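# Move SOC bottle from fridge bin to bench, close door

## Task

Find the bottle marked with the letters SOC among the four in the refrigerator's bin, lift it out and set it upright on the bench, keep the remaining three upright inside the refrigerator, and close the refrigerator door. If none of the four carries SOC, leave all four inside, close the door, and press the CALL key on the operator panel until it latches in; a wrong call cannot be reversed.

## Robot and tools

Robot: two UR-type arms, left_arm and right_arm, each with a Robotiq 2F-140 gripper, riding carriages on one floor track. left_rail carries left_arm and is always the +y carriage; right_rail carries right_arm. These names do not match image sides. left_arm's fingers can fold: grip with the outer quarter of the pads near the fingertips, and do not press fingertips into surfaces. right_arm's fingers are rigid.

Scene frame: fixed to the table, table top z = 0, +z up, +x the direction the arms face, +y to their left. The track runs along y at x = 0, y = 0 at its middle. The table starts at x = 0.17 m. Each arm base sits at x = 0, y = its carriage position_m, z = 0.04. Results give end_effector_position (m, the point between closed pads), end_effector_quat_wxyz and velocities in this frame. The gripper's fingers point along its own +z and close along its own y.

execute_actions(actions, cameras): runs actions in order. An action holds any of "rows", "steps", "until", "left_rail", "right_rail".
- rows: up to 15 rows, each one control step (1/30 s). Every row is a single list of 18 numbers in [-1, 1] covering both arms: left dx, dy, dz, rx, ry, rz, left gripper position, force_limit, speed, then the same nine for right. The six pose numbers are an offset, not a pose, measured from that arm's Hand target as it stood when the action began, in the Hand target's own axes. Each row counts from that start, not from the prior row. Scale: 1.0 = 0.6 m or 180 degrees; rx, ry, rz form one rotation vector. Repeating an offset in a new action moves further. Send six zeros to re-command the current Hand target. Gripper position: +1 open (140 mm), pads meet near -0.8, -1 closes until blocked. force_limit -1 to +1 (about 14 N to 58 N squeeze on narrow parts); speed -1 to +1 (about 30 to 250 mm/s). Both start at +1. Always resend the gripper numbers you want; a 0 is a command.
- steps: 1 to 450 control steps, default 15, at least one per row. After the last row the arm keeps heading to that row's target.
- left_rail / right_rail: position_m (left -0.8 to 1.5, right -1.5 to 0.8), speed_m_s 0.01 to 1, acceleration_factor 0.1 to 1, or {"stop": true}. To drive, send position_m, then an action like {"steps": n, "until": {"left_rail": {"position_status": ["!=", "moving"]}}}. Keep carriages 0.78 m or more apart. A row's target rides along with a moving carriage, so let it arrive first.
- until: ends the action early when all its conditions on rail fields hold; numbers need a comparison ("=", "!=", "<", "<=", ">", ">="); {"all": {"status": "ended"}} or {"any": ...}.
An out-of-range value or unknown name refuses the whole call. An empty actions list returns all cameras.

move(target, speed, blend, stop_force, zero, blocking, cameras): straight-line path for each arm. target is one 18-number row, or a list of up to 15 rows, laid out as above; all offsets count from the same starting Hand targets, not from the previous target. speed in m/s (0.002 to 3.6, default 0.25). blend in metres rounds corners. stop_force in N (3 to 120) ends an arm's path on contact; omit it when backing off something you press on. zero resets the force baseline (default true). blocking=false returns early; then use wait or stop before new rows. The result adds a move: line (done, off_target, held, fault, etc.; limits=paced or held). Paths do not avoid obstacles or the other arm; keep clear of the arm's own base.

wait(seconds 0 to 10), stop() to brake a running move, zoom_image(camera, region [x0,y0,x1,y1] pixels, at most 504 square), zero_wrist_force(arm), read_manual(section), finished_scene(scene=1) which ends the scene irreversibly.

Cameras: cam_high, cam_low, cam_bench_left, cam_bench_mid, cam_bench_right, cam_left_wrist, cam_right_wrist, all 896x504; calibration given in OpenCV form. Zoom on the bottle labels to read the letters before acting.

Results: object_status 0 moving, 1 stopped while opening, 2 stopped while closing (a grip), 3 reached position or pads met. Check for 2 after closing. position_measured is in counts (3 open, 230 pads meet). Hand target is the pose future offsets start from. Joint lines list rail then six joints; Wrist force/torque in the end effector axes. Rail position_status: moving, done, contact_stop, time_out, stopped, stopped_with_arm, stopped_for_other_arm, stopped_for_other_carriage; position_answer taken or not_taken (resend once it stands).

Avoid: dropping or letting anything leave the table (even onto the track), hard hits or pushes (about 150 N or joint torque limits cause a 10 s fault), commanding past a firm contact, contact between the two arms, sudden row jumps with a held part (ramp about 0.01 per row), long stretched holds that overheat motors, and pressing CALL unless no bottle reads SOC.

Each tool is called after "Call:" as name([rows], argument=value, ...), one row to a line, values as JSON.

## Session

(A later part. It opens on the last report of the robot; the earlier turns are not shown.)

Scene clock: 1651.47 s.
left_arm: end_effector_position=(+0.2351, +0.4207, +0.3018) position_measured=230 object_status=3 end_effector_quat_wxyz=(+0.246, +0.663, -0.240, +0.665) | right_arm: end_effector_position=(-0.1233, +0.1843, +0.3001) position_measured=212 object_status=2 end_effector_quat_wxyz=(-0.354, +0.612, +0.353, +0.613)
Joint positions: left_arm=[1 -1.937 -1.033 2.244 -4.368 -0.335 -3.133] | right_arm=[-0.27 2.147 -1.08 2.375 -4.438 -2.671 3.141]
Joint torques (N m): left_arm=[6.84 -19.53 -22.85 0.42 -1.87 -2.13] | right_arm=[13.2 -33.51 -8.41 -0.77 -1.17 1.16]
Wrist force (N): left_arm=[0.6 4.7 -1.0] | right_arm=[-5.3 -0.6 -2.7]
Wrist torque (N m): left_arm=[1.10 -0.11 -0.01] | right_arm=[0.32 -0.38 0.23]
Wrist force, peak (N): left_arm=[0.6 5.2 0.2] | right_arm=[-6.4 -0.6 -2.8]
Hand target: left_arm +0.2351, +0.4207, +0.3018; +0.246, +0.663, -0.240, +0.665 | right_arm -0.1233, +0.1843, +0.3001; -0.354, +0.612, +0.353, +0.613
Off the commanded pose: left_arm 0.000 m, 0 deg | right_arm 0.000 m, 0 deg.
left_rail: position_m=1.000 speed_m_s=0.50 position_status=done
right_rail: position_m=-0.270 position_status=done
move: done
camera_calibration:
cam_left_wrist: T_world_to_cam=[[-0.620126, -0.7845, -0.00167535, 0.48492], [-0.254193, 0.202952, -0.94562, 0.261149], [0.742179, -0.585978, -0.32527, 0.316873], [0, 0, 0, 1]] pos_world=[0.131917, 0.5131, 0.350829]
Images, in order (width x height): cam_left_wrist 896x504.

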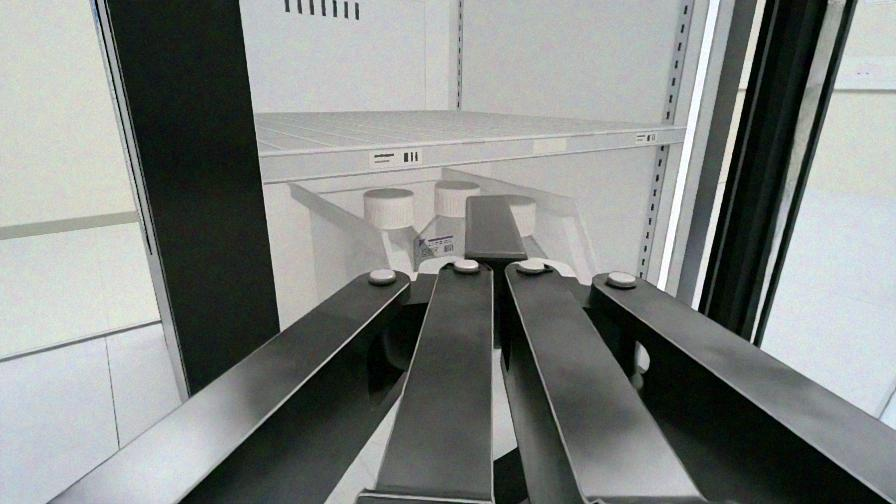

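Call:
move(target=[-0.0533,0.061,0.2145,0.158,-0.244,-0.0654,-1,-1,-1,0,0,0,0,0,0,-1,1,-0.5], speed=0.15, cameras=["cam_left_wrist"])

Scene clock: 1680.73 s.
left_arm: end_effector_position=(+0.3098, +0.3094, +0.2707) position_measured=230 object_status=3 end_effector_quat_wxyz=(+0.038, +0.920, -0.080, +0.382) | right_arm: end_effector_position=(-0.1233, +0.1843, +0.3001) position_measured=212 object_status=2 end_effector_quat_wxyz=(-0.354, +0.612, +0.353, +0.613)
Joint positions: left_arm=[1 -1.633 -1.162 1.459 -1.99 -0.791 -4.549] | right_arm=[-0.27 2.147 -1.08 2.375 -4.438 -2.671 3.141]
Joint torques (N m): left_arm=[7.65 -31.22 -39.23 -1.58 -0.5 -1.93] | right_arm=[12.95 -33.69 -9.98 -0.8 -1.15 1.11]
Wrist force (N): left_arm=[0.8 4.1 -0.3] | right_arm=[-6.2 -0.6 -2.6]
Wrist torque (N m): left_arm=[0.93 -0.21 0.03] | right_arm=[0.33 -0.27 0.23]
Wrist force, peak (N): left_arm=[1.4 4.9 0.0] | right_arm=[-6.5 -0.5 -3.1]
Hand target: left_arm +0.3098, +0.3094, +0.2707; +0.038, +0.920, -0.080, +0.382 | right_arm -0.1233, +0.1843, +0.3001; -0.354, +0.612, +0.353, +0.613
Off the commanded pose: left_arm 0.000 m, 0 deg | right_arm 0.000 m, 0 deg.
left_rail: position_m=1.000 speed_m_s=0.50 position_status=done
right_rail: position_m=-0.270 position_status=done
move: done
camera_calibration:
cam_left_wrist: T_world_to_cam=[[-0.159749, -0.986941, -0.0206729, 0.369085], [-0.887047, 0.152706, -0.435693, 0.346978], [0.433161, -0.0512637, -0.899858, 0.272028], [0, 0, 0, 1]] pos_world=[0.248915, 0.325225, 0.403593]
Images, in order (width x height): cam_left_wrist 896x504.

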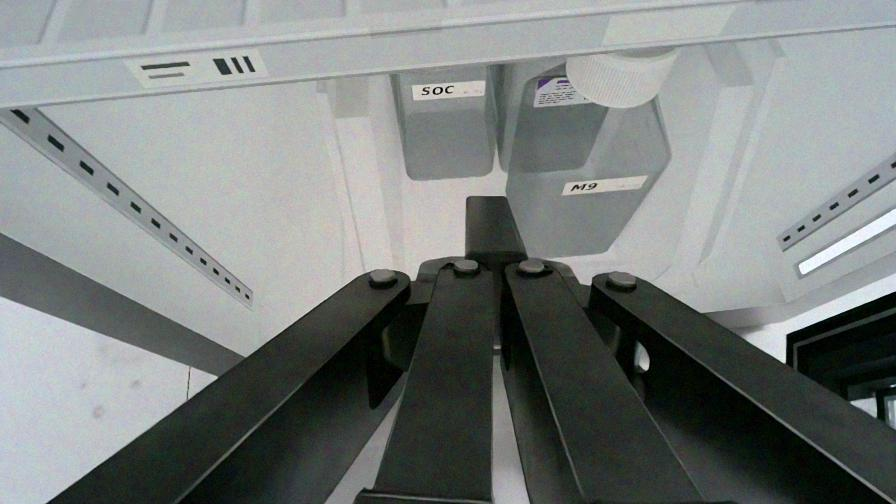

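Call:
move(target=[-0.0338,0.0033,0.1972,0,0,0,-1,-1,-1,0,0,0,0,0,0,-1,1,-0.5], speed=0.06, stop_force=10, cameras=["cam_left_wrist"])

Scene clock: 1695.00 s.
left_arm: end_effector_position=(+0.3777, +0.2944, +0.1728) position_measured=230 object_status=3 end_effector_quat_wxyz=(+0.038, +0.920, -0.080, +0.382) | right_arm: end_effector_position=(-0.1233, +0.1843, +0.3001) position_measured=212 object_status=2 end_effector_quat_wxyz=(-0.354, +0.612, +0.353, +0.613)
Joint positions: left_arm=[1 -1.529 -0.998 1.502 -2.297 -0.809 -4.407] | right_arm=[-0.27 2.147 -1.08 2.375 -4.438 -2.671 3.141]
Joint torques (N m): left_arm=[7.26 -36.79 -37.83 -4.81 -0.47 1.93] | right_arm=[13.05 -33.98 -10.69 -0.85 -1.17 1.12]
Wrist force (N): left_arm=[1.2 4.5 0.0] | right_arm=[-5.1 -0.6 -3.0]
Wrist torque (N m): left_arm=[1.02 -0.27 -0.15] | right_arm=[0.31 -0.33 0.23]
Wrist force, peak (N): left_arm=[1.2 4.7 -0.3] | right_arm=[-6.4 -0.6 -2.9]
Hand target: left_arm +0.3777, +0.2944, +0.1728; +0.038, +0.920, -0.080, +0.382 | right_arm -0.1233, +0.1843, +0.3001; -0.354, +0.612, +0.353, +0.613
Off the commanded pose: left_arm 0.000 m, 0 deg | right_arm 0.000 m, 0 deg.
left_rail: position_m=1.000 speed_m_s=0.50 position_status=done
right_rail: position_m=-0.270 position_status=done
move: done
camera_calibration:
cam_left_wrist: T_world_to_cam=[[-0.159707, -0.986946, -0.0207622, 0.36312], [-0.887053, 0.152708, -0.435679, 0.366842], [0.433163, -0.051164, -0.899862, 0.153721], [0, 0, 0, 1]] pos_world=[0.316815, 0.310225, 0.305692]
Images, in order (width x height): cam_left_wrist 896x504.

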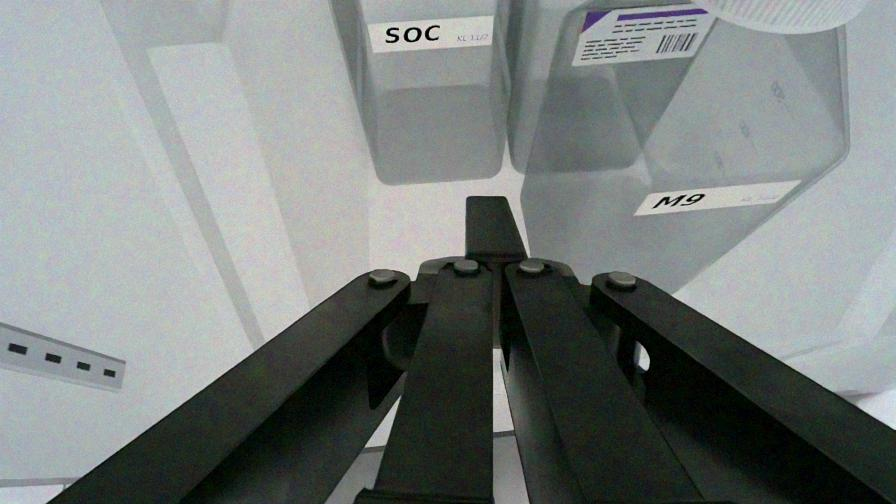

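Call:
move(target=[-0.058,0.0145,-0.058,0,0,0,-1,-1,-1,0,0,0,0,0,0,-1,1,-0.5], speed=0.015, stop_force=10, cameras=["cam_left_wrist"])

Scene clock: 1705.10 s.
left_arm: end_effector_position=(+0.3278, +0.2945, +0.1728) position_measured=230 object_status=3 end_effector_quat_wxyz=(+0.038, +0.920, -0.080, +0.382) | right_arm: end_effector_position=(-0.1233, +0.1843, +0.3001) position_measured=212 object_status=2 end_effector_quat_wxyz=(-0.354, +0.612, +0.353, +0.613)
Joint positions: left_arm=[1 -1.604 -1.03 1.534 -2.226 -0.795 -4.51] | right_arm=[-0.27 2.147 -1.08 2.375 -4.438 -2.671 3.141]
Joint torques (N m): left_arm=[-10.79 -58.41 -10.41 -0.78 0.64 -1.97] | right_arm=[12.13 -33.74 -10.74 -0.84 -1.21 1.06]
Wrist force (N): left_arm=[9.7 4.5 2.5] | right_arm=[-6.6 -1.6 -3.0]
Wrist torque (N m): left_arm=[1.05 -0.33 -0.01] | right_arm=[0.31 -0.28 0.24]
Wrist force, peak (N): left_arm=[10.5 4.8 2.0] | right_arm=[-6.9 -1.6 -3.2]
Hand target: left_arm +0.3278, +0.2945, +0.1728; +0.038, +0.920, -0.080, +0.382 | right_arm -0.1233, +0.1843, +0.3001; -0.354, +0.612, +0.353, +0.613
Off the commanded pose: left_arm 0.000 m, 0 deg | right_arm 0.000 m, 0 deg.
left_rail: position_m=1.000 speed_m_s=0.50 position_status=done
right_rail: position_m=-0.270 position_status=done
move: done
camera_calibration:
cam_left_wrist: T_world_to_cam=[[-0.159707, -0.986946, -0.0207622, 0.355233], [-0.887053, 0.152708, -0.435679, 0.322474], [0.433163, -0.051164, -0.899862, 0.175384], [0, 0, 0, 1]] pos_world=[0.266815, 0.310325, 0.305692]
Images, in order (width x height): cam_left_wrist 896x504.

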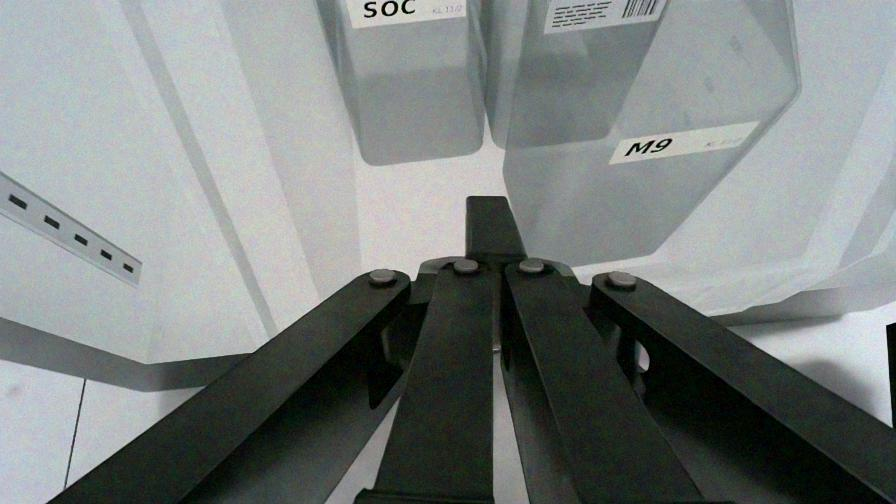

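Call:
move(target=[-0.0406,0.0101,-0.0406,0,0,0,-1,-1,-1,0,0,0,0,0,0,-1,1,-0.5], speed=0.015, stop_force=10, cameras=["cam_left_wrist"])

Scene clock: 1715.43 s.
left_arm: end_effector_position=(+0.2928, +0.2947, +0.1728) position_measured=230 object_status=3 end_effector_quat_wxyz=(+0.038, +0.920, -0.080, +0.382) | right_arm: end_effector_position=(-0.1233, +0.1843, +0.3001) position_measured=212 object_status=2 end_effector_quat_wxyz=(-0.354, +0.612, +0.353, +0.613)
Joint positions: left_arm=[1 -1.657 -1.048 1.548 -2.17 -0.789 -4.584] | right_arm=[-0.27 2.147 -1.08 2.375 -4.438 -2.671 3.141]
Joint torques (N m): left_arm=[-11.63 -57.48 -10.65 -1.13 0.79 -1.81] | right_arm=[8.09 -34.04 -10.97 -0.82 -1.26 0.99]
Wrist force (N): left_arm=[9.8 4.1 2.0] | right_arm=[-6.4 -1.6 -2.8]
Wrist torque (N m): left_arm=[1.01 -0.24 -0.03] | right_arm=[0.27 -0.27 0.23]
Wrist force, peak (N): left_arm=[10.7 4.6 2.0] | right_arm=[-7.2 -1.4 -3.3]
Hand target: left_arm +0.2928, +0.2947, +0.1728; +0.038, +0.920, -0.080, +0.382 | right_arm -0.1233, +0.1843, +0.3001; -0.354, +0.612, +0.353, +0.613
Off the commanded pose: left_arm 0.000 m, 0 deg | right_arm 0.000 m, 0 deg.
left_rail: position_m=1.000 speed_m_s=0.50 position_status=done
right_rail: position_m=-0.270 position_status=done
move: done
camera_calibration:
cam_left_wrist: T_world_to_cam=[[-0.159707, -0.986946, -0.0207622, 0.349742], [-0.887053, 0.152708, -0.435679, 0.291412], [0.433163, -0.051164, -0.899862, 0.19055], [0, 0, 0, 1]] pos_world=[0.231815, 0.310425, 0.305692]
Images, in order (width x height): cam_left_wrist 896x504.

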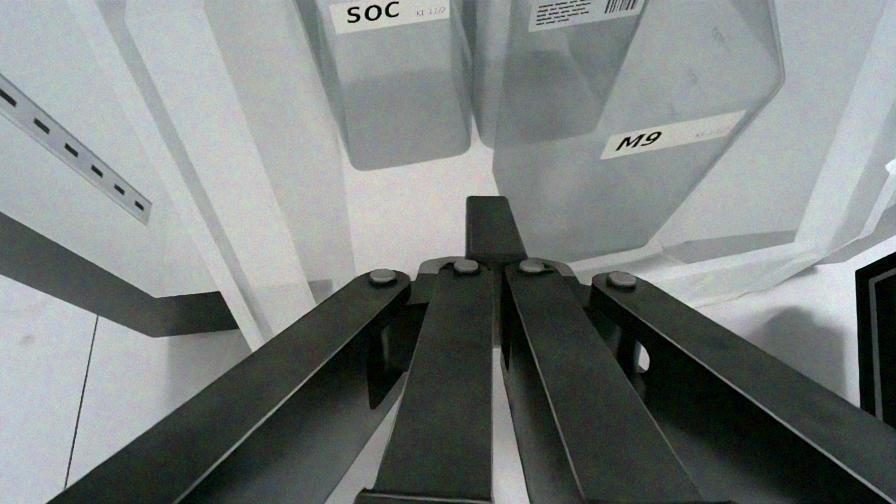

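Call:
move(target=[-0.0465,0.0116,-0.0465,0,0,0,-1,-1,-1,0,0,0,0,0,0,-1,1,-0.5], speed=0.015, stop_force=10, cameras=["cam_left_wrist","cam_bench_left"])

Scene clock: 1749.63 s.
left_arm: end_effector_position=(+0.2527, +0.2948, +0.1728) position_measured=230 object_status=3 end_effector_quat_wxyz=(+0.038, +0.920, -0.080, +0.382) | right_arm: end_effector_position=(-0.1233, +0.1843, +0.3001) position_measured=212 object_status=2 end_effector_quat_wxyz=(-0.354, +0.612, +0.353, +0.613)
Joint positions: left_arm=[1 -1.718 -1.063 1.555 -2.101 -0.784 -4.67] | right_arm=[-0.27 2.147 -1.08 2.375 -4.438 -2.671 3.141]
Joint torques (N m): left_arm=[-11.44 -58.59 -15.69 -1.42 1.06 -1.77] | right_arm=[3.64 -34.13 -11.71 -0.92 -1.26 1.11]
Wrist force (N): left_arm=[7.5 2.6 2.7] | right_arm=[-6.9 -1.1 -3.2]
Wrist torque (N m): left_arm=[0.97 -0.19 0.00] | right_arm=[0.25 -0.29 0.23]
Wrist force, peak (N): left_arm=[10.7 3.8 3.5] | right_arm=[-7.5 -1.5 -3.3]
Hand target: left_arm +0.2527, +0.2948, +0.1728; +0.038, +0.920, -0.080, +0.382 | right_arm -0.1233, +0.1843, +0.3001; -0.354, +0.612, +0.353, +0.613
Off the commanded pose: left_arm 0.000 m, 0 deg | right_arm 0.000 m, 0 deg.
left_rail: position_m=1.000 speed_m_s=0.50 position_status=done
right_rail: position_m=-0.270 position_status=done
move: done
camera_calibration:
cam_left_wrist: T_world_to_cam=[[-0.159707, -0.986946, -0.0207622, 0.343535], [-0.887053, 0.152708, -0.435679, 0.25581], [0.433163, -0.051164, -0.899862, 0.20793], [0, 0, 0, 1]] pos_world=[0.191715, 0.310625, 0.305692]
Images, in order (width x height): cam_bench_left 896x504, cam_left_wrist 896x504.

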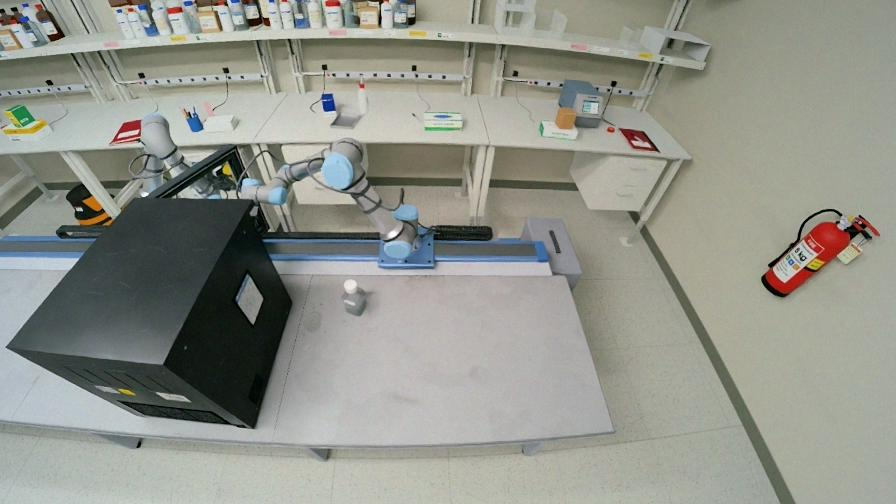

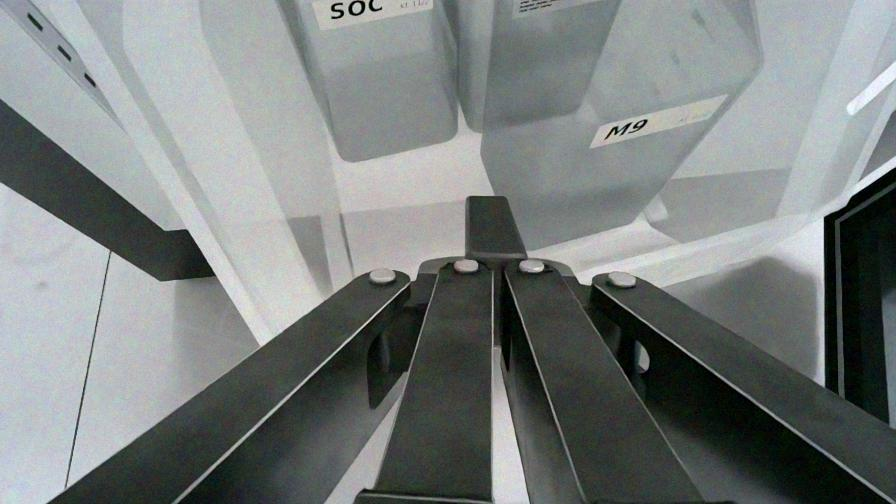

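Call:
move([
  [0.0232,-0.0058,0.0232,0,0,0,-1,-1,-1,0,0,0,0,0,0,-1,1,-0.5],
  [0.165,-0.0058,-0.1185,0,0,0,-1,-1,-1,0,0,0,0,0,0,-1,1,-0.5],
], speed=0.08, blend=0.005, cameras=["cam_left_wrist","cam_low"])

Scene clock: 1770.37 s.
left_arm: end_effector_position=(+0.2727, +0.2957, +0.2930) position_measured=230 object_status=3 end_effector_quat_wxyz=(+0.038, +0.920, -0.080, +0.382) | right_arm: end_effector_position=(-0.1233, +0.1843, +0.3001) position_measured=212 object_status=2 end_effector_quat_wxyz=(-0.354, +0.612, +0.353, +0.613)
Joint positions: left_arm=[1 -1.688 -1.158 1.379 -1.861 -0.786 -4.627] | right_arm=[-0.27 2.147 -1.08 2.375 -4.438 -2.671 3.141]
Joint torques (N m): left_arm=[-6.03 -57.27 -39.17 -1.71 0.21 -1.99] | right_arm=[-1.51 -34.77 -12.2 -0.87 -1.3 1.01]
Wrist force (N): left_arm=[1.1 4.2 -0.6] | right_arm=[-6.1 -0.4 -2.8]
Wrist torque (N m): left_arm=[0.95 -0.23 -0.05] | right_arm=[0.27 -0.29 0.23]
Wrist force, peak (N): left_arm=[8.5 3.1 2.2] | right_arm=[-7.8 -0.3 -3.0]
Hand target: left_arm +0.2727, +0.2957, +0.2931; +0.038, +0.920, -0.080, +0.382 | right_arm -0.1233, +0.1843, +0.3001; -0.354, +0.612, +0.353, +0.613
Off the commanded pose: left_arm 0.000 m, 0 deg | right_arm 0.000 m, 0 deg.
left_rail: position_m=1.000 speed_m_s=0.50 position_status=done
right_rail: position_m=-0.270 position_status=done
move: done
camera_calibration:
cam_left_wrist: T_world_to_cam=[[-0.159707, -0.986946, -0.0207622, 0.350129], [-0.887053, 0.152708, -0.435679, 0.325871], [0.433163, -0.051164, -0.899862, 0.307433], [0, 0, 0, 1]] pos_world=[0.211815, 0.311525, 0.425892]
Images, in order (width x height): cam_low 896x504, cam_left_wrist 896x504.

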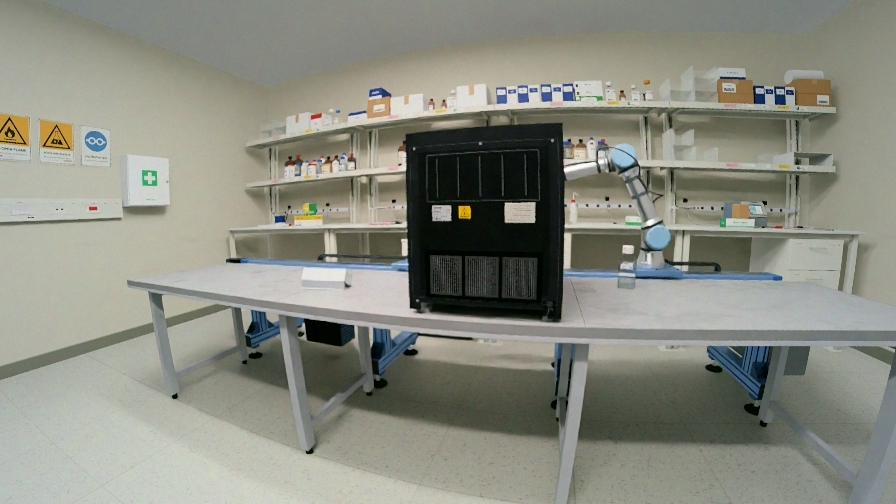

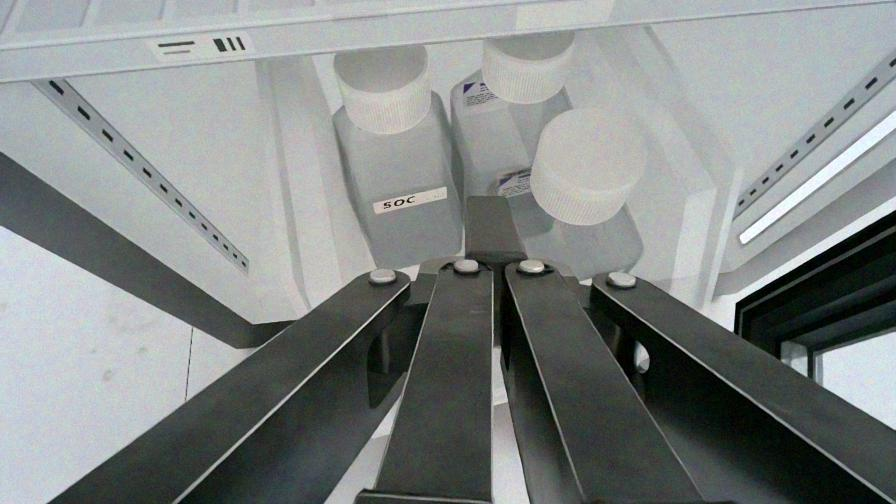

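Call:
move(target=[0.0432,-0.09,-0.0043,-0.006,0.0548,0.0087,-0.14,1,-1,0,0,0,0,0,0,-1,1,-0.5], speed=0.08, cameras=["cam_left_wrist"])

Scene clock: 1802.23 s.
left_arm: end_effector_position=(+0.2985, +0.3461, +0.3128) position_measured=146 object_status=0 end_effector_quat_wxyz=(+0.048, +0.882, -0.093, +0.459) | right_arm: end_effector_position=(-0.1233, +0.1843, +0.3001) position_measured=212 object_status=2 end_effector_quat_wxyz=(-0.354, +0.612, +0.353, +0.613)
Joint positions: left_arm=[1 -1.712 -1.288 1.623 -2.002 -0.615 -4.593] | right_arm=[-0.27 2.147 -1.08 2.375 -4.438 -2.671 3.141]
Joint torques (N m): left_arm=[-6.49 -52.18 -14.46 -4.43 3.52 1.99] | right_arm=[-4.97 -34.03 -12.57 -0.99 -1.51 0.94]
Wrist force (N): left_arm=[0.5 4.2 -0.8] | right_arm=[-5.9 -0.1 -2.7]
Wrist torque (N m): left_arm=[0.97 -0.11 -0.16] | right_arm=[0.32 -0.30 0.24]
Wrist force, peak (N): left_arm=[0.7 4.9 -0.6] | right_arm=[-7.1 -0.4 -3.1]
Hand target: left_arm +0.2985, +0.3461, +0.3128; +0.048, +0.882, -0.093, +0.459 | right_arm -0.1233, +0.1843, +0.3001; -0.354, +0.612, +0.353, +0.613
Off the commanded pose: left_arm 0.000 m, 0 deg | right_arm 0.000 m, 0 deg.
left_rail: position_m=1.000 speed_m_s=0.50 position_status=done
right_rail: position_m=-0.270 position_status=done
move: done
camera_calibration:
cam_left_wrist: T_world_to_cam=[[-0.186572, -0.982093, -0.026146, 0.412435], [-0.794816, 0.16653, -0.583554, 0.363527], [0.577459, -0.0880934, -0.811653, 0.258769], [0, 0, 0, 1]] pos_world=[0.216457, 0.367308, 0.432952]
Images, in order (width x height): cam_left_wrist 896x504.

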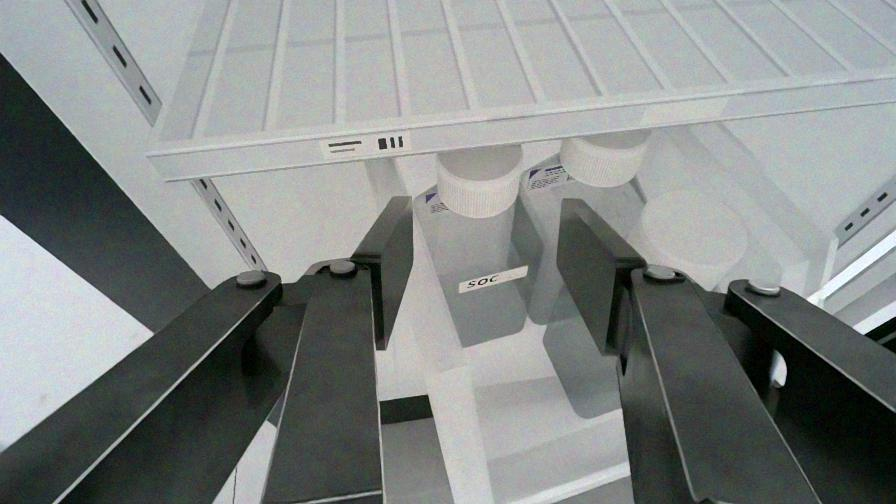

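Call:
move(target=[0,0,0.145,0,0,0,-0.14,1,-1,0,0,0,0,0,0,-1,1,-0.5], speed=0.04, stop_force=6, cameras=["cam_left_wrist"])

Call:
zoom_image(camera="cam_left_wrist", region=[340, 100, 660, 360])

Scene clock: 1810.87 s.
left_arm: end_effector_position=(+0.3682, +0.3313, +0.2629) position_measured=146 object_status=3 end_effector_quat_wxyz=(+0.048, +0.882, -0.093, +0.459) | right_arm: end_effector_position=(-0.1233, +0.1843, +0.3001) position_measured=212 object_status=2 end_effector_quat_wxyz=(-0.354, +0.612, +0.353, +0.613)
Joint positions: left_arm=[1 -1.594 -1.168 1.637 -2.298 -0.636 -4.395] | right_arm=[-0.27 2.147 -1.08 2.375 -4.438 -2.671 3.141]
Joint torques (N m): left_arm=[7.35 -30.08 -37.31 -4.61 -0.28 1.79] | right_arm=[-8.34 -33.93 -12.23 -0.97 -1.57 0.76]
Wrist force (N): left_arm=[0.9 4.4 -0.9] | right_arm=[-6.8 -0.2 -2.8]
Wrist torque (N m): left_arm=[1.02 -0.20 -0.16] | right_arm=[0.32 -0.26 0.24]
Wrist force, peak (N): left_arm=[1.3 4.8 -0.6] | right_arm=[-7.1 -0.3 -3.1]
Hand target: left_arm +0.3682, +0.3313, +0.2629; +0.048, +0.882, -0.093, +0.459 | right_arm -0.1233, +0.1843, +0.3001; -0.354, +0.612, +0.353, +0.613
Off the commanded pose: left_arm 0.000 m, 0 deg | right_arm 0.000 m, 0 deg.
left_rail: position_m=1.000 speed_m_s=0.50 position_status=done
right_rail: position_m=-0.270 position_status=done
move: done
camera_calibration:
cam_left_wrist: T_world_to_cam=[[-0.186572, -0.982093, -0.026146, 0.4096], [-0.794816, 0.16653, -0.583554, 0.392271], [0.577459, -0.0880934, -0.811653, 0.176715], [0, 0, 0, 1]] pos_world=[0.286157, 0.352508, 0.383052]
Images, in order (width x height): cam_left_wrist 896x504.

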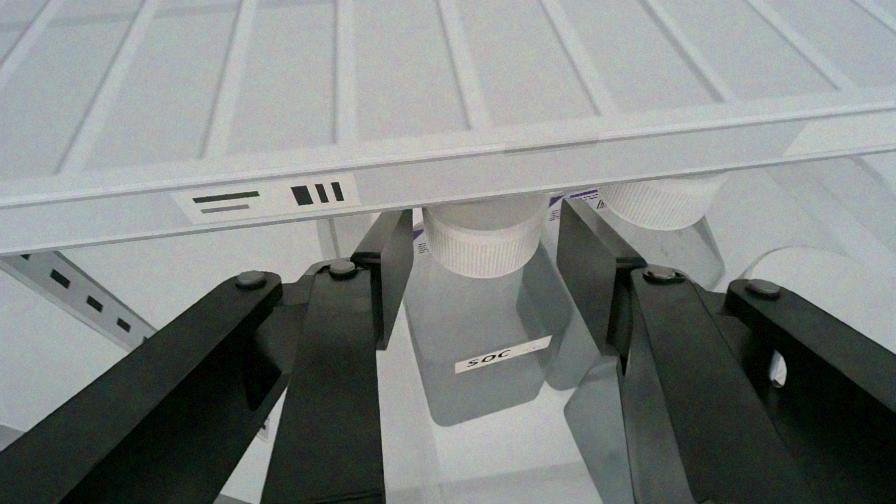

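Scaled by 1.575 from the camera's 896x504 image, which has a finer 1280x720 frame.

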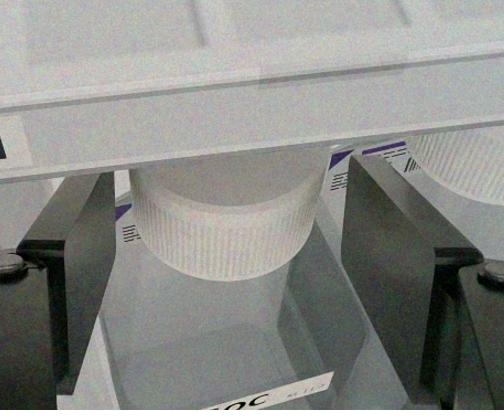

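Call:
execute_actions([
  {"rows":[[0,0,0,0,0,0,-0.98,1,-1,0,0,0,0,0,0,-1,1,-0.5]],"steps":75},
], cameras=["cam_left_wrist"])

Call:
zoom_image(camera="cam_left_wrist", region=[340, 100, 660, 360])

Scene clock: 1819.63 s.
left_arm: end_effector_position=(+0.3682, +0.3313, +0.2629) position_measured=166 object_status=2 end_effector_quat_wxyz=(+0.048, +0.882, -0.093, +0.459) | right_arm: end_effector_position=(-0.1233, +0.1843, +0.3001) position_measured=212 object_status=2 end_effector_quat_wxyz=(-0.354, +0.612, +0.353, +0.613)
Joint positions: left_arm=[1 -1.594 -1.168 1.637 -2.298 -0.636 -4.395] | right_arm=[-0.27 2.147 -1.08 2.375 -4.438 -2.671 3.141]
Joint torques (N m): left_arm=[2.9 -29.36 -26.29 -1.96 -0.21 1.84] | right_arm=[-11.64 -33.44 -12.35 -1.05 -1.59 0.74]
Wrist force (N): left_arm=[5.9 2.2 -7.3] | right_arm=[-7.8 0.4 -2.8]
Wrist torque (N m): left_arm=[1.14 -0.04 -0.10] | right_arm=[0.29 -0.24 0.23]
Wrist force, peak (N): left_arm=[6.1 2.4 -7.6] | right_arm=[-8.5 0.2 -3.1]
Hand target: left_arm +0.3682, +0.3313, +0.2629; +0.048, +0.882, -0.093, +0.459 | right_arm -0.1233, +0.1843, +0.3001; -0.354, +0.612, +0.353, +0.613
Off the commanded pose: left_arm 0.000 m, 0 deg | right_arm 0.000 m, 0 deg.
left_rail: position_m=1.000 speed_m_s=0.50 position_status=done
right_rail: position_m=-0.270 position_status=done
camera_calibration:
cam_left_wrist: T_world_to_cam=[[-0.186572, -0.982093, -0.026146, 0.4096], [-0.794816, 0.16653, -0.583554, 0.392271], [0.577459, -0.0880934, -0.811653, 0.176715], [0, 0, 0, 1]] pos_world=[0.286157, 0.352508, 0.383052]
Images, in order (width x height): cam_left_wrist 896x504.

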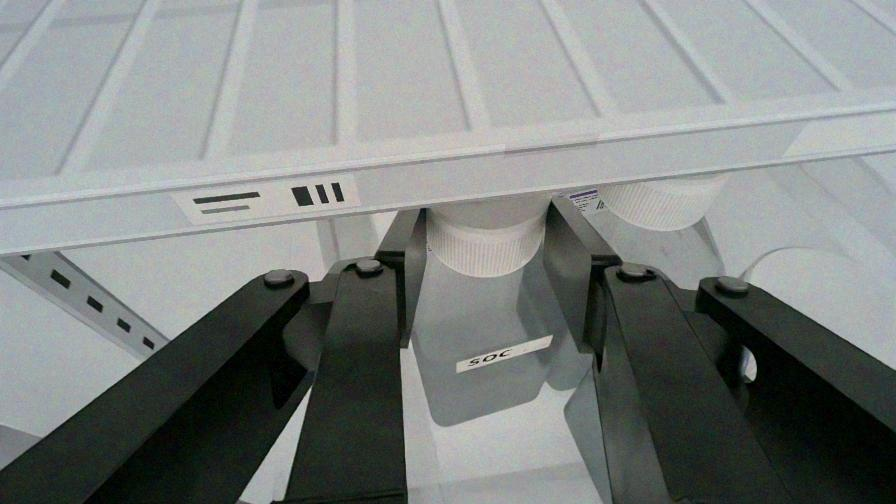

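Scaled by 1.575 from the camera's 896x504 image, which has a finer 1280x720 frame.

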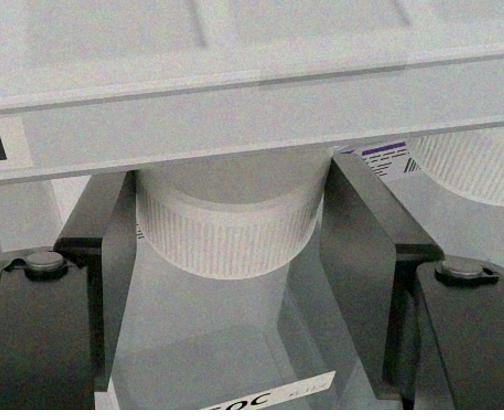

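Call:
move([
  [0.0082,0,-0.0057,0,0,0,-0.98,1,-1,0,0,0,0,0,0,-1,1,-0.5],
  [-0.0327,0.0253,-0.0642,0,0,0,-0.98,1,-1,0,0,0,0,0,0,-1,1,-0.5],
  [-0.0668,0.0547,-0.1303,0,0,0,-0.98,1,-1,0,0,0,0,0,0,-1,1,-0.5],
], speed=0.05, blend=0.003, stop_force=10, cameras=["cam_left_wrist"])

Scene clock: 1860.57 s.
left_arm: end_effector_position=(+0.3682, +0.3314, +0.2632) position_measured=166 object_status=2 end_effector_quat_wxyz=(+0.048, +0.882, -0.093, +0.459) | right_arm: end_effector_position=(-0.1233, +0.1843, +0.3001) position_measured=212 object_status=2 end_effector_quat_wxyz=(-0.354, +0.612, +0.353, +0.613)
Joint positions: left_arm=[1 -1.594 -1.168 1.637 -2.296 -0.636 -4.395] | right_arm=[-0.27 2.147 -1.08 2.375 -4.438 -2.671 3.141]
Joint torques (N m): left_arm=[4.07 -18.24 -6.03 -1.64 -2.8 -1.46] | right_arm=[-12.61 -33.59 -11.89 -1.37 -1.7 0.85]
Wrist force (N): left_arm=[11.3 3.0 -13.4] | right_arm=[-8.8 0.3 -2.8]
Wrist torque (N m): left_arm=[1.06 0.09 -0.20] | right_arm=[0.25 -0.18 0.23]
Wrist force, peak (N): left_arm=[11.5 2.7 -13.6] | right_arm=[-9.6 0.4 -2.8]
Hand target: left_arm +0.3682, +0.3314, +0.2632; +0.048, +0.882, -0.093, +0.459 (not the last commanded pose) | right_arm -0.1233, +0.1843, +0.3001; -0.354, +0.612, +0.353, +0.613
Off the commanded pose: left_arm 0.094 m, 0 deg | right_arm 0.000 m, 0 deg.
left_rail: position_m=1.000 speed_m_s=0.50 position_status=done
right_rail: position_m=-0.270 position_status=done
move: contact (left_arm); path passed 0 of 3 targets
camera_calibration:
cam_left_wrist: T_world_to_cam=[[-0.186598, -0.982075, -0.026647, 0.4098], [-0.794796, 0.166847, -0.583491, 0.392303], [0.577477, -0.0876994, -0.811683, 0.176824], [0, 0, 0, 1]] pos_world=[0.286157, 0.352507, 0.38335]
Images, in order (width x height): cam_left_wrist 896x504.

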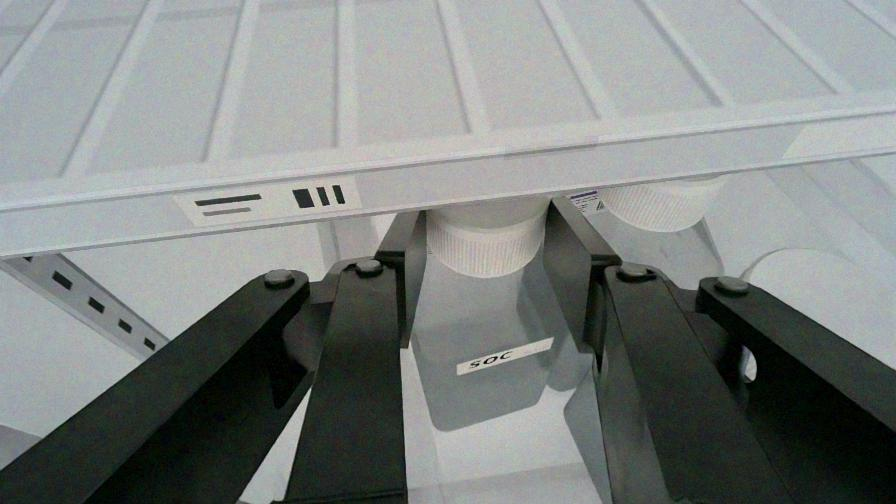

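Call:
move(target=[0.0082,0,-0.0057,0,0,0,-0.98,1,-1,0,0,0,0,0,0,-1,1,-0.5], speed=0.02, cameras=["cam_left_wrist"])

Scene clock: 1868.33 s.
left_arm: end_effector_position=(+0.3682, +0.3314, +0.2691) position_measured=166 object_status=2 end_effector_quat_wxyz=(+0.048, +0.882, -0.093, +0.459) | right_arm: end_effector_position=(-0.1233, +0.1843, +0.3001) position_measured=212 object_status=2 end_effector_quat_wxyz=(-0.354, +0.612, +0.353, +0.613)
Joint positions: left_arm=[1 -1.594 -1.175 1.629 -2.282 -0.636 -4.395] | right_arm=[-0.27 2.147 -1.08 2.375 -4.438 -2.671 3.141]
Joint torques (N m): left_arm=[5.86 -57.95 -40.67 -2.39 4.3 2.18] | right_arm=[-12.61 -33.4 -12.84 -1.24 -1.75 0.82]
Wrist force (N): left_arm=[-1.4 4.8 1.1] | right_arm=[-5.2 -0.6 -3.1]
Wrist torque (N m): left_arm=[1.11 -0.43 -0.16] | right_arm=[0.35 -0.31 0.23]
Wrist force, peak (N): left_arm=[12.1 2.9 -14.5] | right_arm=[-9.8 0.7 -2.9]
Hand target: left_arm +0.3682, +0.3314, +0.2692; +0.048, +0.882, -0.093, +0.459 | right_arm -0.1233, +0.1843, +0.3001; -0.354, +0.612, +0.353, +0.613
Off the commanded pose: left_arm 0.000 m, 0 deg | right_arm 0.000 m, 0 deg.
left_rail: position_m=1.000 speed_m_s=0.50 position_status=done
right_rail: position_m=-0.270 position_status=done
move: done
camera_calibration:
cam_left_wrist: T_world_to_cam=[[-0.186465, -0.982099, -0.0266719, 0.409937], [-0.794823, 0.166754, -0.58348, 0.395782], [0.577483, -0.0875992, -0.81169, 0.181579], [0, 0, 0, 1]] pos_world=[0.286157, 0.352507, 0.38925]
Images, in order (width x height): cam_left_wrist 896x504.

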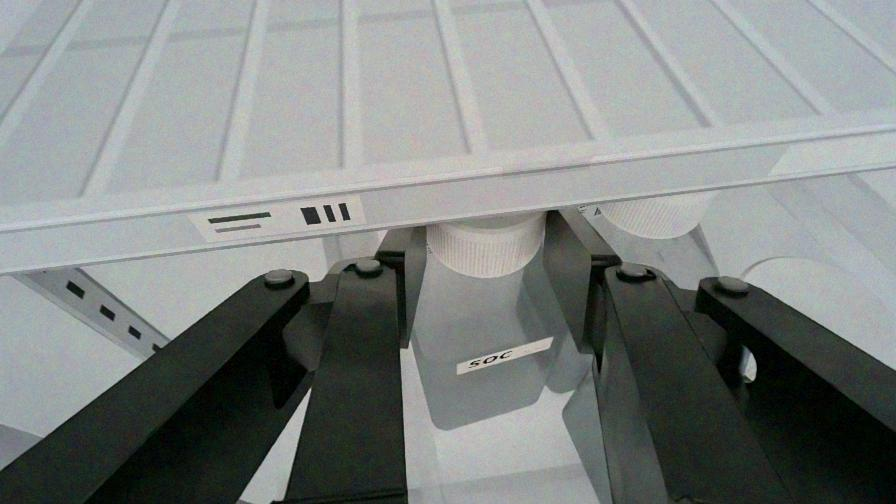

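Call:
move(target=[-0.075,0.0547,-0.1245,0,0,0,-0.98,1,-1,0,0,0,0,0,0,-1,1,-0.5], speed=0.05, stop_force=6, cameras=["cam_left_wrist"])

Scene clock: 1879.33 s.
left_arm: end_effector_position=(+0.2763, +0.3174, +0.2752) position_measured=166 object_status=2 end_effector_quat_wxyz=(+0.048, +0.882, -0.093, +0.459) | right_arm: end_effector_position=(-0.1233, +0.1843, +0.3001) position_measured=212 object_status=2 end_effector_quat_wxyz=(-0.354, +0.612, +0.353, +0.613)
Joint positions: left_arm=[1 -1.741 -1.199 1.592 -2.019 -0.613 -4.644] | right_arm=[-0.27 2.147 -1.08 2.375 -4.438 -2.671 3.141]
Joint torques (N m): left_arm=[-5.93 -37.12 -40.46 -1.86 4.3 -1.82] | right_arm=[-11.54 -32.65 -12.33 -1.11 -1.66 0.91]
Wrist force (N): left_arm=[-1.4 4.9 0.9] | right_arm=[-6.0 -1.1 -3.0]
Wrist torque (N m): left_arm=[1.14 -0.44 0.00] | right_arm=[0.26 -0.32 0.24]
Wrist force, peak (N): left_arm=[-1.4 5.2 1.1] | right_arm=[-6.3 -0.8 -3.1]
Hand target: left_arm +0.2763, +0.3174, +0.2752; +0.048, +0.882, -0.093, +0.459 | right_arm -0.1233, +0.1843, +0.3001; -0.354, +0.612, +0.353, +0.613
Off the commanded pose: left_arm 0.000 m, 0 deg | right_arm 0.000 m, 0 deg.
left_rail: position_m=1.000 speed_m_s=0.50 position_status=done
right_rail: position_m=-0.270 position_status=done
move: done
camera_calibration:
cam_left_wrist: T_world_to_cam=[[-0.186507, -0.982094, -0.0265817, 0.379185], [-0.794817, 0.166735, -0.583494, 0.328643], [0.577478, -0.0876983, -0.811682, 0.238406], [0, 0, 0, 1]] pos_world=[0.194257, 0.338507, 0.39535]
Images, in order (width x height): cam_left_wrist 896x504.

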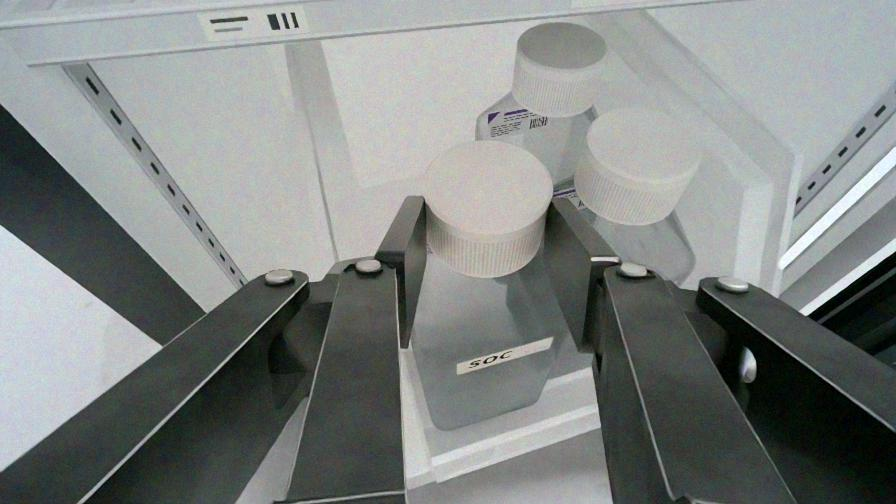

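Call:
move(target=[0.2208,0.0042,-0.1785,0,0,0,-0.98,1,-1,0,0,0,0,0,0,-1,1,-0.5], speed=0.08, stop_force=6, cameras=["cam_left_wrist"])

Scene clock: 1888.53 s.
left_arm: end_effector_position=(+0.2643, +0.3172, +0.4451) position_measured=166 object_status=2 end_effector_quat_wxyz=(+0.048, +0.882, -0.093, +0.459) | right_arm: end_effector_position=(-0.1233, +0.1843, +0.3001) position_measured=212 object_status=2 end_effector_quat_wxyz=(-0.354, +0.612, +0.353, +0.613)
Joint positions: left_arm=[1 -1.76 -1.274 1.243 -1.568 -0.612 -4.677] | right_arm=[-0.27 2.147 -1.08 2.375 -4.438 -2.671 3.141]
Joint torques (N m): left_arm=[-6.41 -29.32 -42.48 -1.89 0.88 -1.76] | right_arm=[-10.81 -33.54 -11.26 -1.13 -1.72 0.93]
Wrist force (N): left_arm=[-1.4 4.5 1.4] | right_arm=[-5.7 -1.1 -2.9]
Wrist torque (N m): left_arm=[1.03 -0.43 0.02] | right_arm=[0.24 -0.33 0.23]
Wrist force, peak (N): left_arm=[-2.9 4.5 1.9] | right_arm=[-6.3 -0.9 -3.2]
Hand target: left_arm +0.2643, +0.3172, +0.4451; +0.048, +0.882, -0.093, +0.459 | right_arm -0.1233, +0.1843, +0.3001; -0.354, +0.612, +0.353, +0.613
Off the commanded pose: left_arm 0.000 m, 0 deg | right_arm 0.000 m, 0 deg.
left_rail: position_m=1.000 speed_m_s=0.50 position_status=done
right_rail: position_m=-0.270 position_status=done
move: done
camera_calibration:
cam_left_wrist: T_world_to_cam=[[-0.186521, -0.982091, -0.0265916, 0.381176], [-0.794814, 0.166752, -0.583494, 0.418284], [0.577478, -0.0876984, -0.811682, 0.383214], [0, 0, 0, 1]] pos_world=[0.182257, 0.338207, 0.56525]
Images, in order (width x height): cam_left_wrist 896x504.

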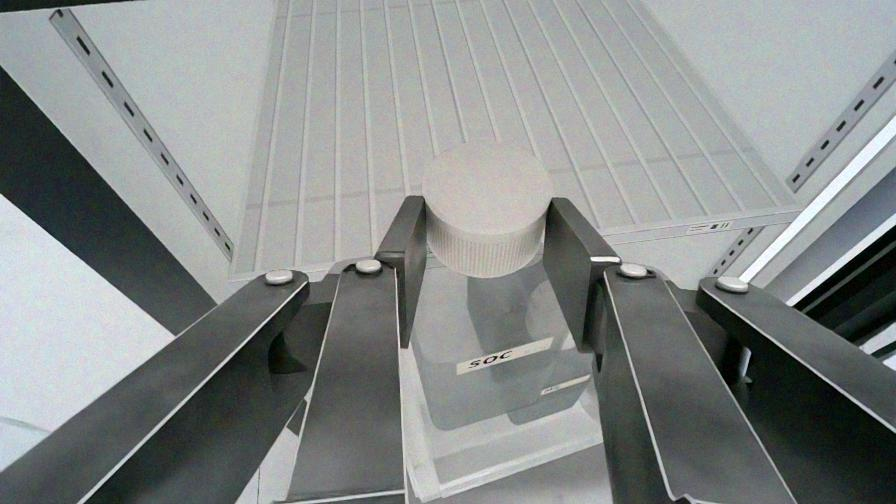

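Call:
move(target=[-0.1745,-0.0528,-0.191,-0.1729,0,0.1211,-0.98,1,-1,0,0,0,0,0,0,-1,1,-0.5], speed=0.12, cameras=["cam_bench_left"])

Call:
execute_actions([
  {"left_rail":{"position_m":1.5,"speed_m_s":0.4,"acceleration_factor":0.3},"steps":150,"until":{"left_rail":{"position_status":["!=","moving"]}}},
], cameras=["cam_bench_left"])

Scene clock: 1914.40 s.
left_arm: end_effector_position=(+0.1204, +0.3802, +0.4252) position_measured=166 object_status=2 end_effector_quat_wxyz=(+0.195, +0.804, -0.375, +0.418) | right_arm: end_effector_position=(-0.1233, +0.1843, +0.3001) position_measured=212 object_status=2 end_effector_quat_wxyz=(-0.354, +0.612, +0.353, +0.613)
Joint positions: left_arm=[1 -1.99 -1.723 1.906 -2.311 -0.744 -4.009] | right_arm=[-0.27 2.147 -1.08 2.375 -4.438 -2.671 3.141]
Joint torques (N m): left_arm=[-4.95 -34.71 -17.6 -5.49 0.07 1.8] | right_arm=[-10.41 -32.57 -11.07 -1.2 -1.92 0.78]
Wrist force (N): left_arm=[-1.1 4.8 1.1] | right_arm=[-5.7 -0.9 -3.2]
Wrist torque (N m): left_arm=[1.10 -0.47 -0.16] | right_arm=[0.29 -0.35 0.24]
Wrist force, peak (N): left_arm=[-0.9 5.5 1.5] | right_arm=[-6.2 -1.0 -3.1]
Hand target: left_arm +0.1204, +0.3802, +0.4252; +0.195, +0.804, -0.375, +0.418 | right_arm -0.1233, +0.1843, +0.3001; -0.354, +0.612, +0.353, +0.613
Off the commanded pose: left_arm 0.000 m, 0 deg | right_arm 0.000 m, 0 deg.
left_rail: position_m=1.000 speed_m_s=0.50 position_status=done
right_rail: position_m=-0.270 position_status=done
move: done
Images, in order (width x height): cam_bench_left 896x504.

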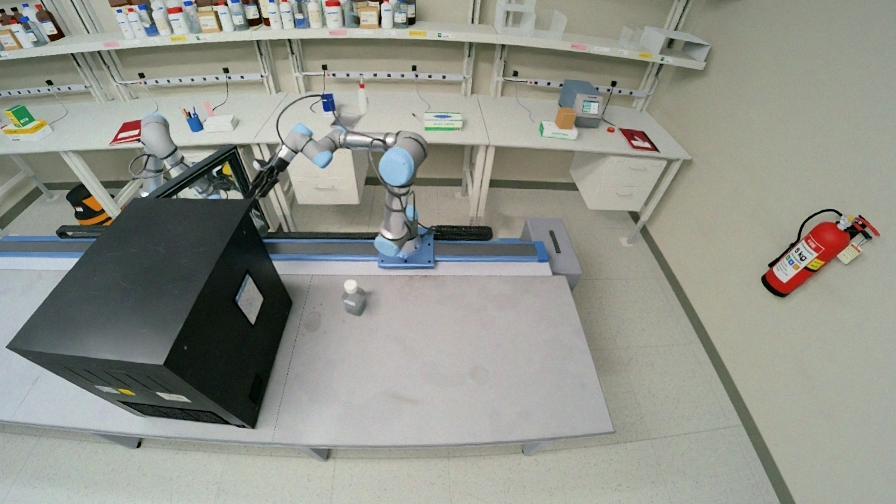

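Scene clock: 1917.27 s.
left_arm: end_effector_position=(+0.1204, +0.8802, +0.4252) position_measured=166 object_status=2 end_effector_quat_wxyz=(+0.195, +0.804, -0.375, +0.418) | right_arm: end_effector_position=(-0.1233, +0.1843, +0.3001) position_measured=212 object_status=2 end_effector_quat_wxyz=(-0.354, +0.612, +0.353, +0.613)
Joint positions: left_arm=[1.5 -1.99 -1.723 1.906 -2.311 -0.744 -4.009] | right_arm=[-0.27 2.147 -1.08 2.375 -4.438 -2.671 3.141]
Joint torques (N m): left_arm=[-2.24 -18.98 -25.54 -4.87 1.17 1.72] | right_arm=[-9.96 -31.84 -11.76 -1.24 -1.83 0.83]
Wrist force (N): left_arm=[-1.1 4.7 0.9] | right_arm=[-5.3 -0.6 -3.0]
Wrist torque (N m): left_arm=[1.08 -0.47 -0.17] | right_arm=[0.34 -0.35 0.23]
Wrist force, peak (N): left_arm=[-1.1 5.5 1.4] | right_arm=[-6.1 -0.8 -3.2]
Hand target: left_arm +0.1204, +0.8802, +0.4252; +0.195, +0.804, -0.375, +0.418 | right_arm -0.1233, +0.1843, +0.3001; -0.354, +0.612, +0.353, +0.613
Tool commands: left_gripper/position=-0.98 left_gripper/force_limit=+1.0 left_gripper/speed=-1.0 right_gripper/position=-1.0 right_gripper/force_limit=+1.0 right_gripper/speed=-0.5
Off the commanded pose: left_arm 0.000 m, 0 deg | right_arm 0.000 m, 0 deg.
left_rail: position_m=1.500 speed_m_s=0.40 position_status=done
right_rail: position_m=-0.270 position_status=done
Images, in order (width x height): cam_bench_left 896x504.

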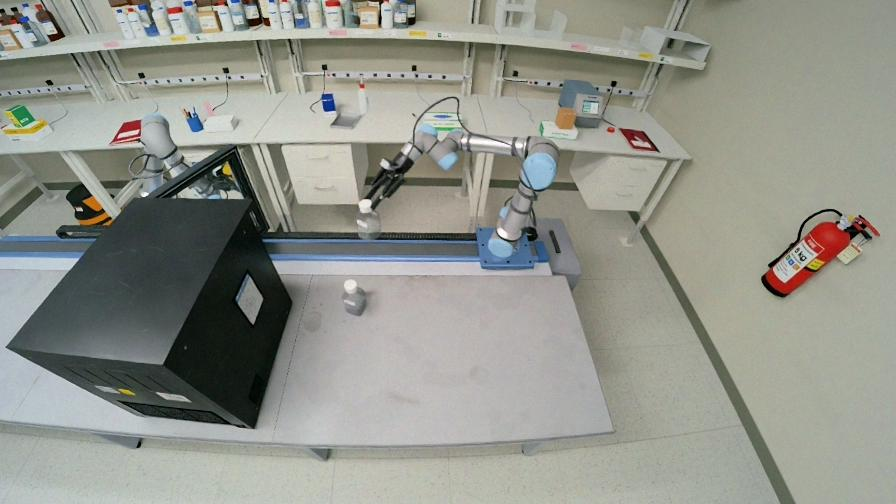

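Call:
move(target=[-0.1717,-0.4677,0.3507,0,0,0,-0.98,1,-1,0,0,0,0,0,0,-1,1,-0.5], speed=0.15, cameras=["cam_bench_left"])

Scene clock: 1962.97 s.
left_arm: end_effector_position=(+0.4080, +0.9741, +0.2202) position_measured=166 object_status=2 end_effector_quat_wxyz=(+0.195, +0.804, -0.375, +0.418) | right_arm: end_effector_position=(-0.1233, +0.1843, +0.3001) position_measured=212 object_status=2 end_effector_quat_wxyz=(-0.354, +0.612, +0.353, +0.613)
Joint positions: left_arm=[1.5 -1.265 -1.388 2.262 -3.366 -1.252 -3.374] | right_arm=[-0.27 2.147 -1.08 2.375 -4.438 -2.671 3.141]
Joint torques (N m): left_arm=[7.06 -15.43 -35.07 -6.17 -1.23 1.81] | right_arm=[-8.56 -31.93 -9.41 -1.22 -1.97 0.89]
Wrist force (N): left_arm=[-1.6 4.8 0.9] | right_arm=[-5.9 -1.0 -3.0]
Wrist torque (N m): left_arm=[1.08 -0.41 -0.17] | right_arm=[0.28 -0.33 0.23]
Wrist force, peak (N): left_arm=[-0.8 6.4 0.1] | right_arm=[-6.1 -1.1 -3.4]
Hand target: left_arm +0.4081, +0.9741, +0.2202; +0.195, +0.804, -0.375, +0.418 | right_arm -0.1233, +0.1843, +0.3001; -0.354, +0.612, +0.353, +0.613
Off the commanded pose: left_arm 0.000 m, 0 deg | right_arm 0.000 m, 0 deg.
left_rail: position_m=1.500 speed_m_s=0.40 position_status=done
right_rail: position_m=-0.270 position_status=done
move: done
Images, in order (width x height): cam_bench_left 896x504.

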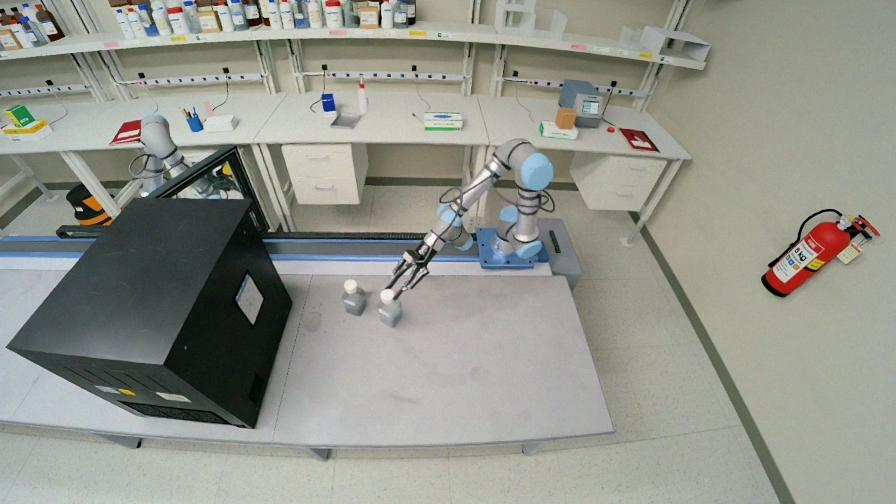

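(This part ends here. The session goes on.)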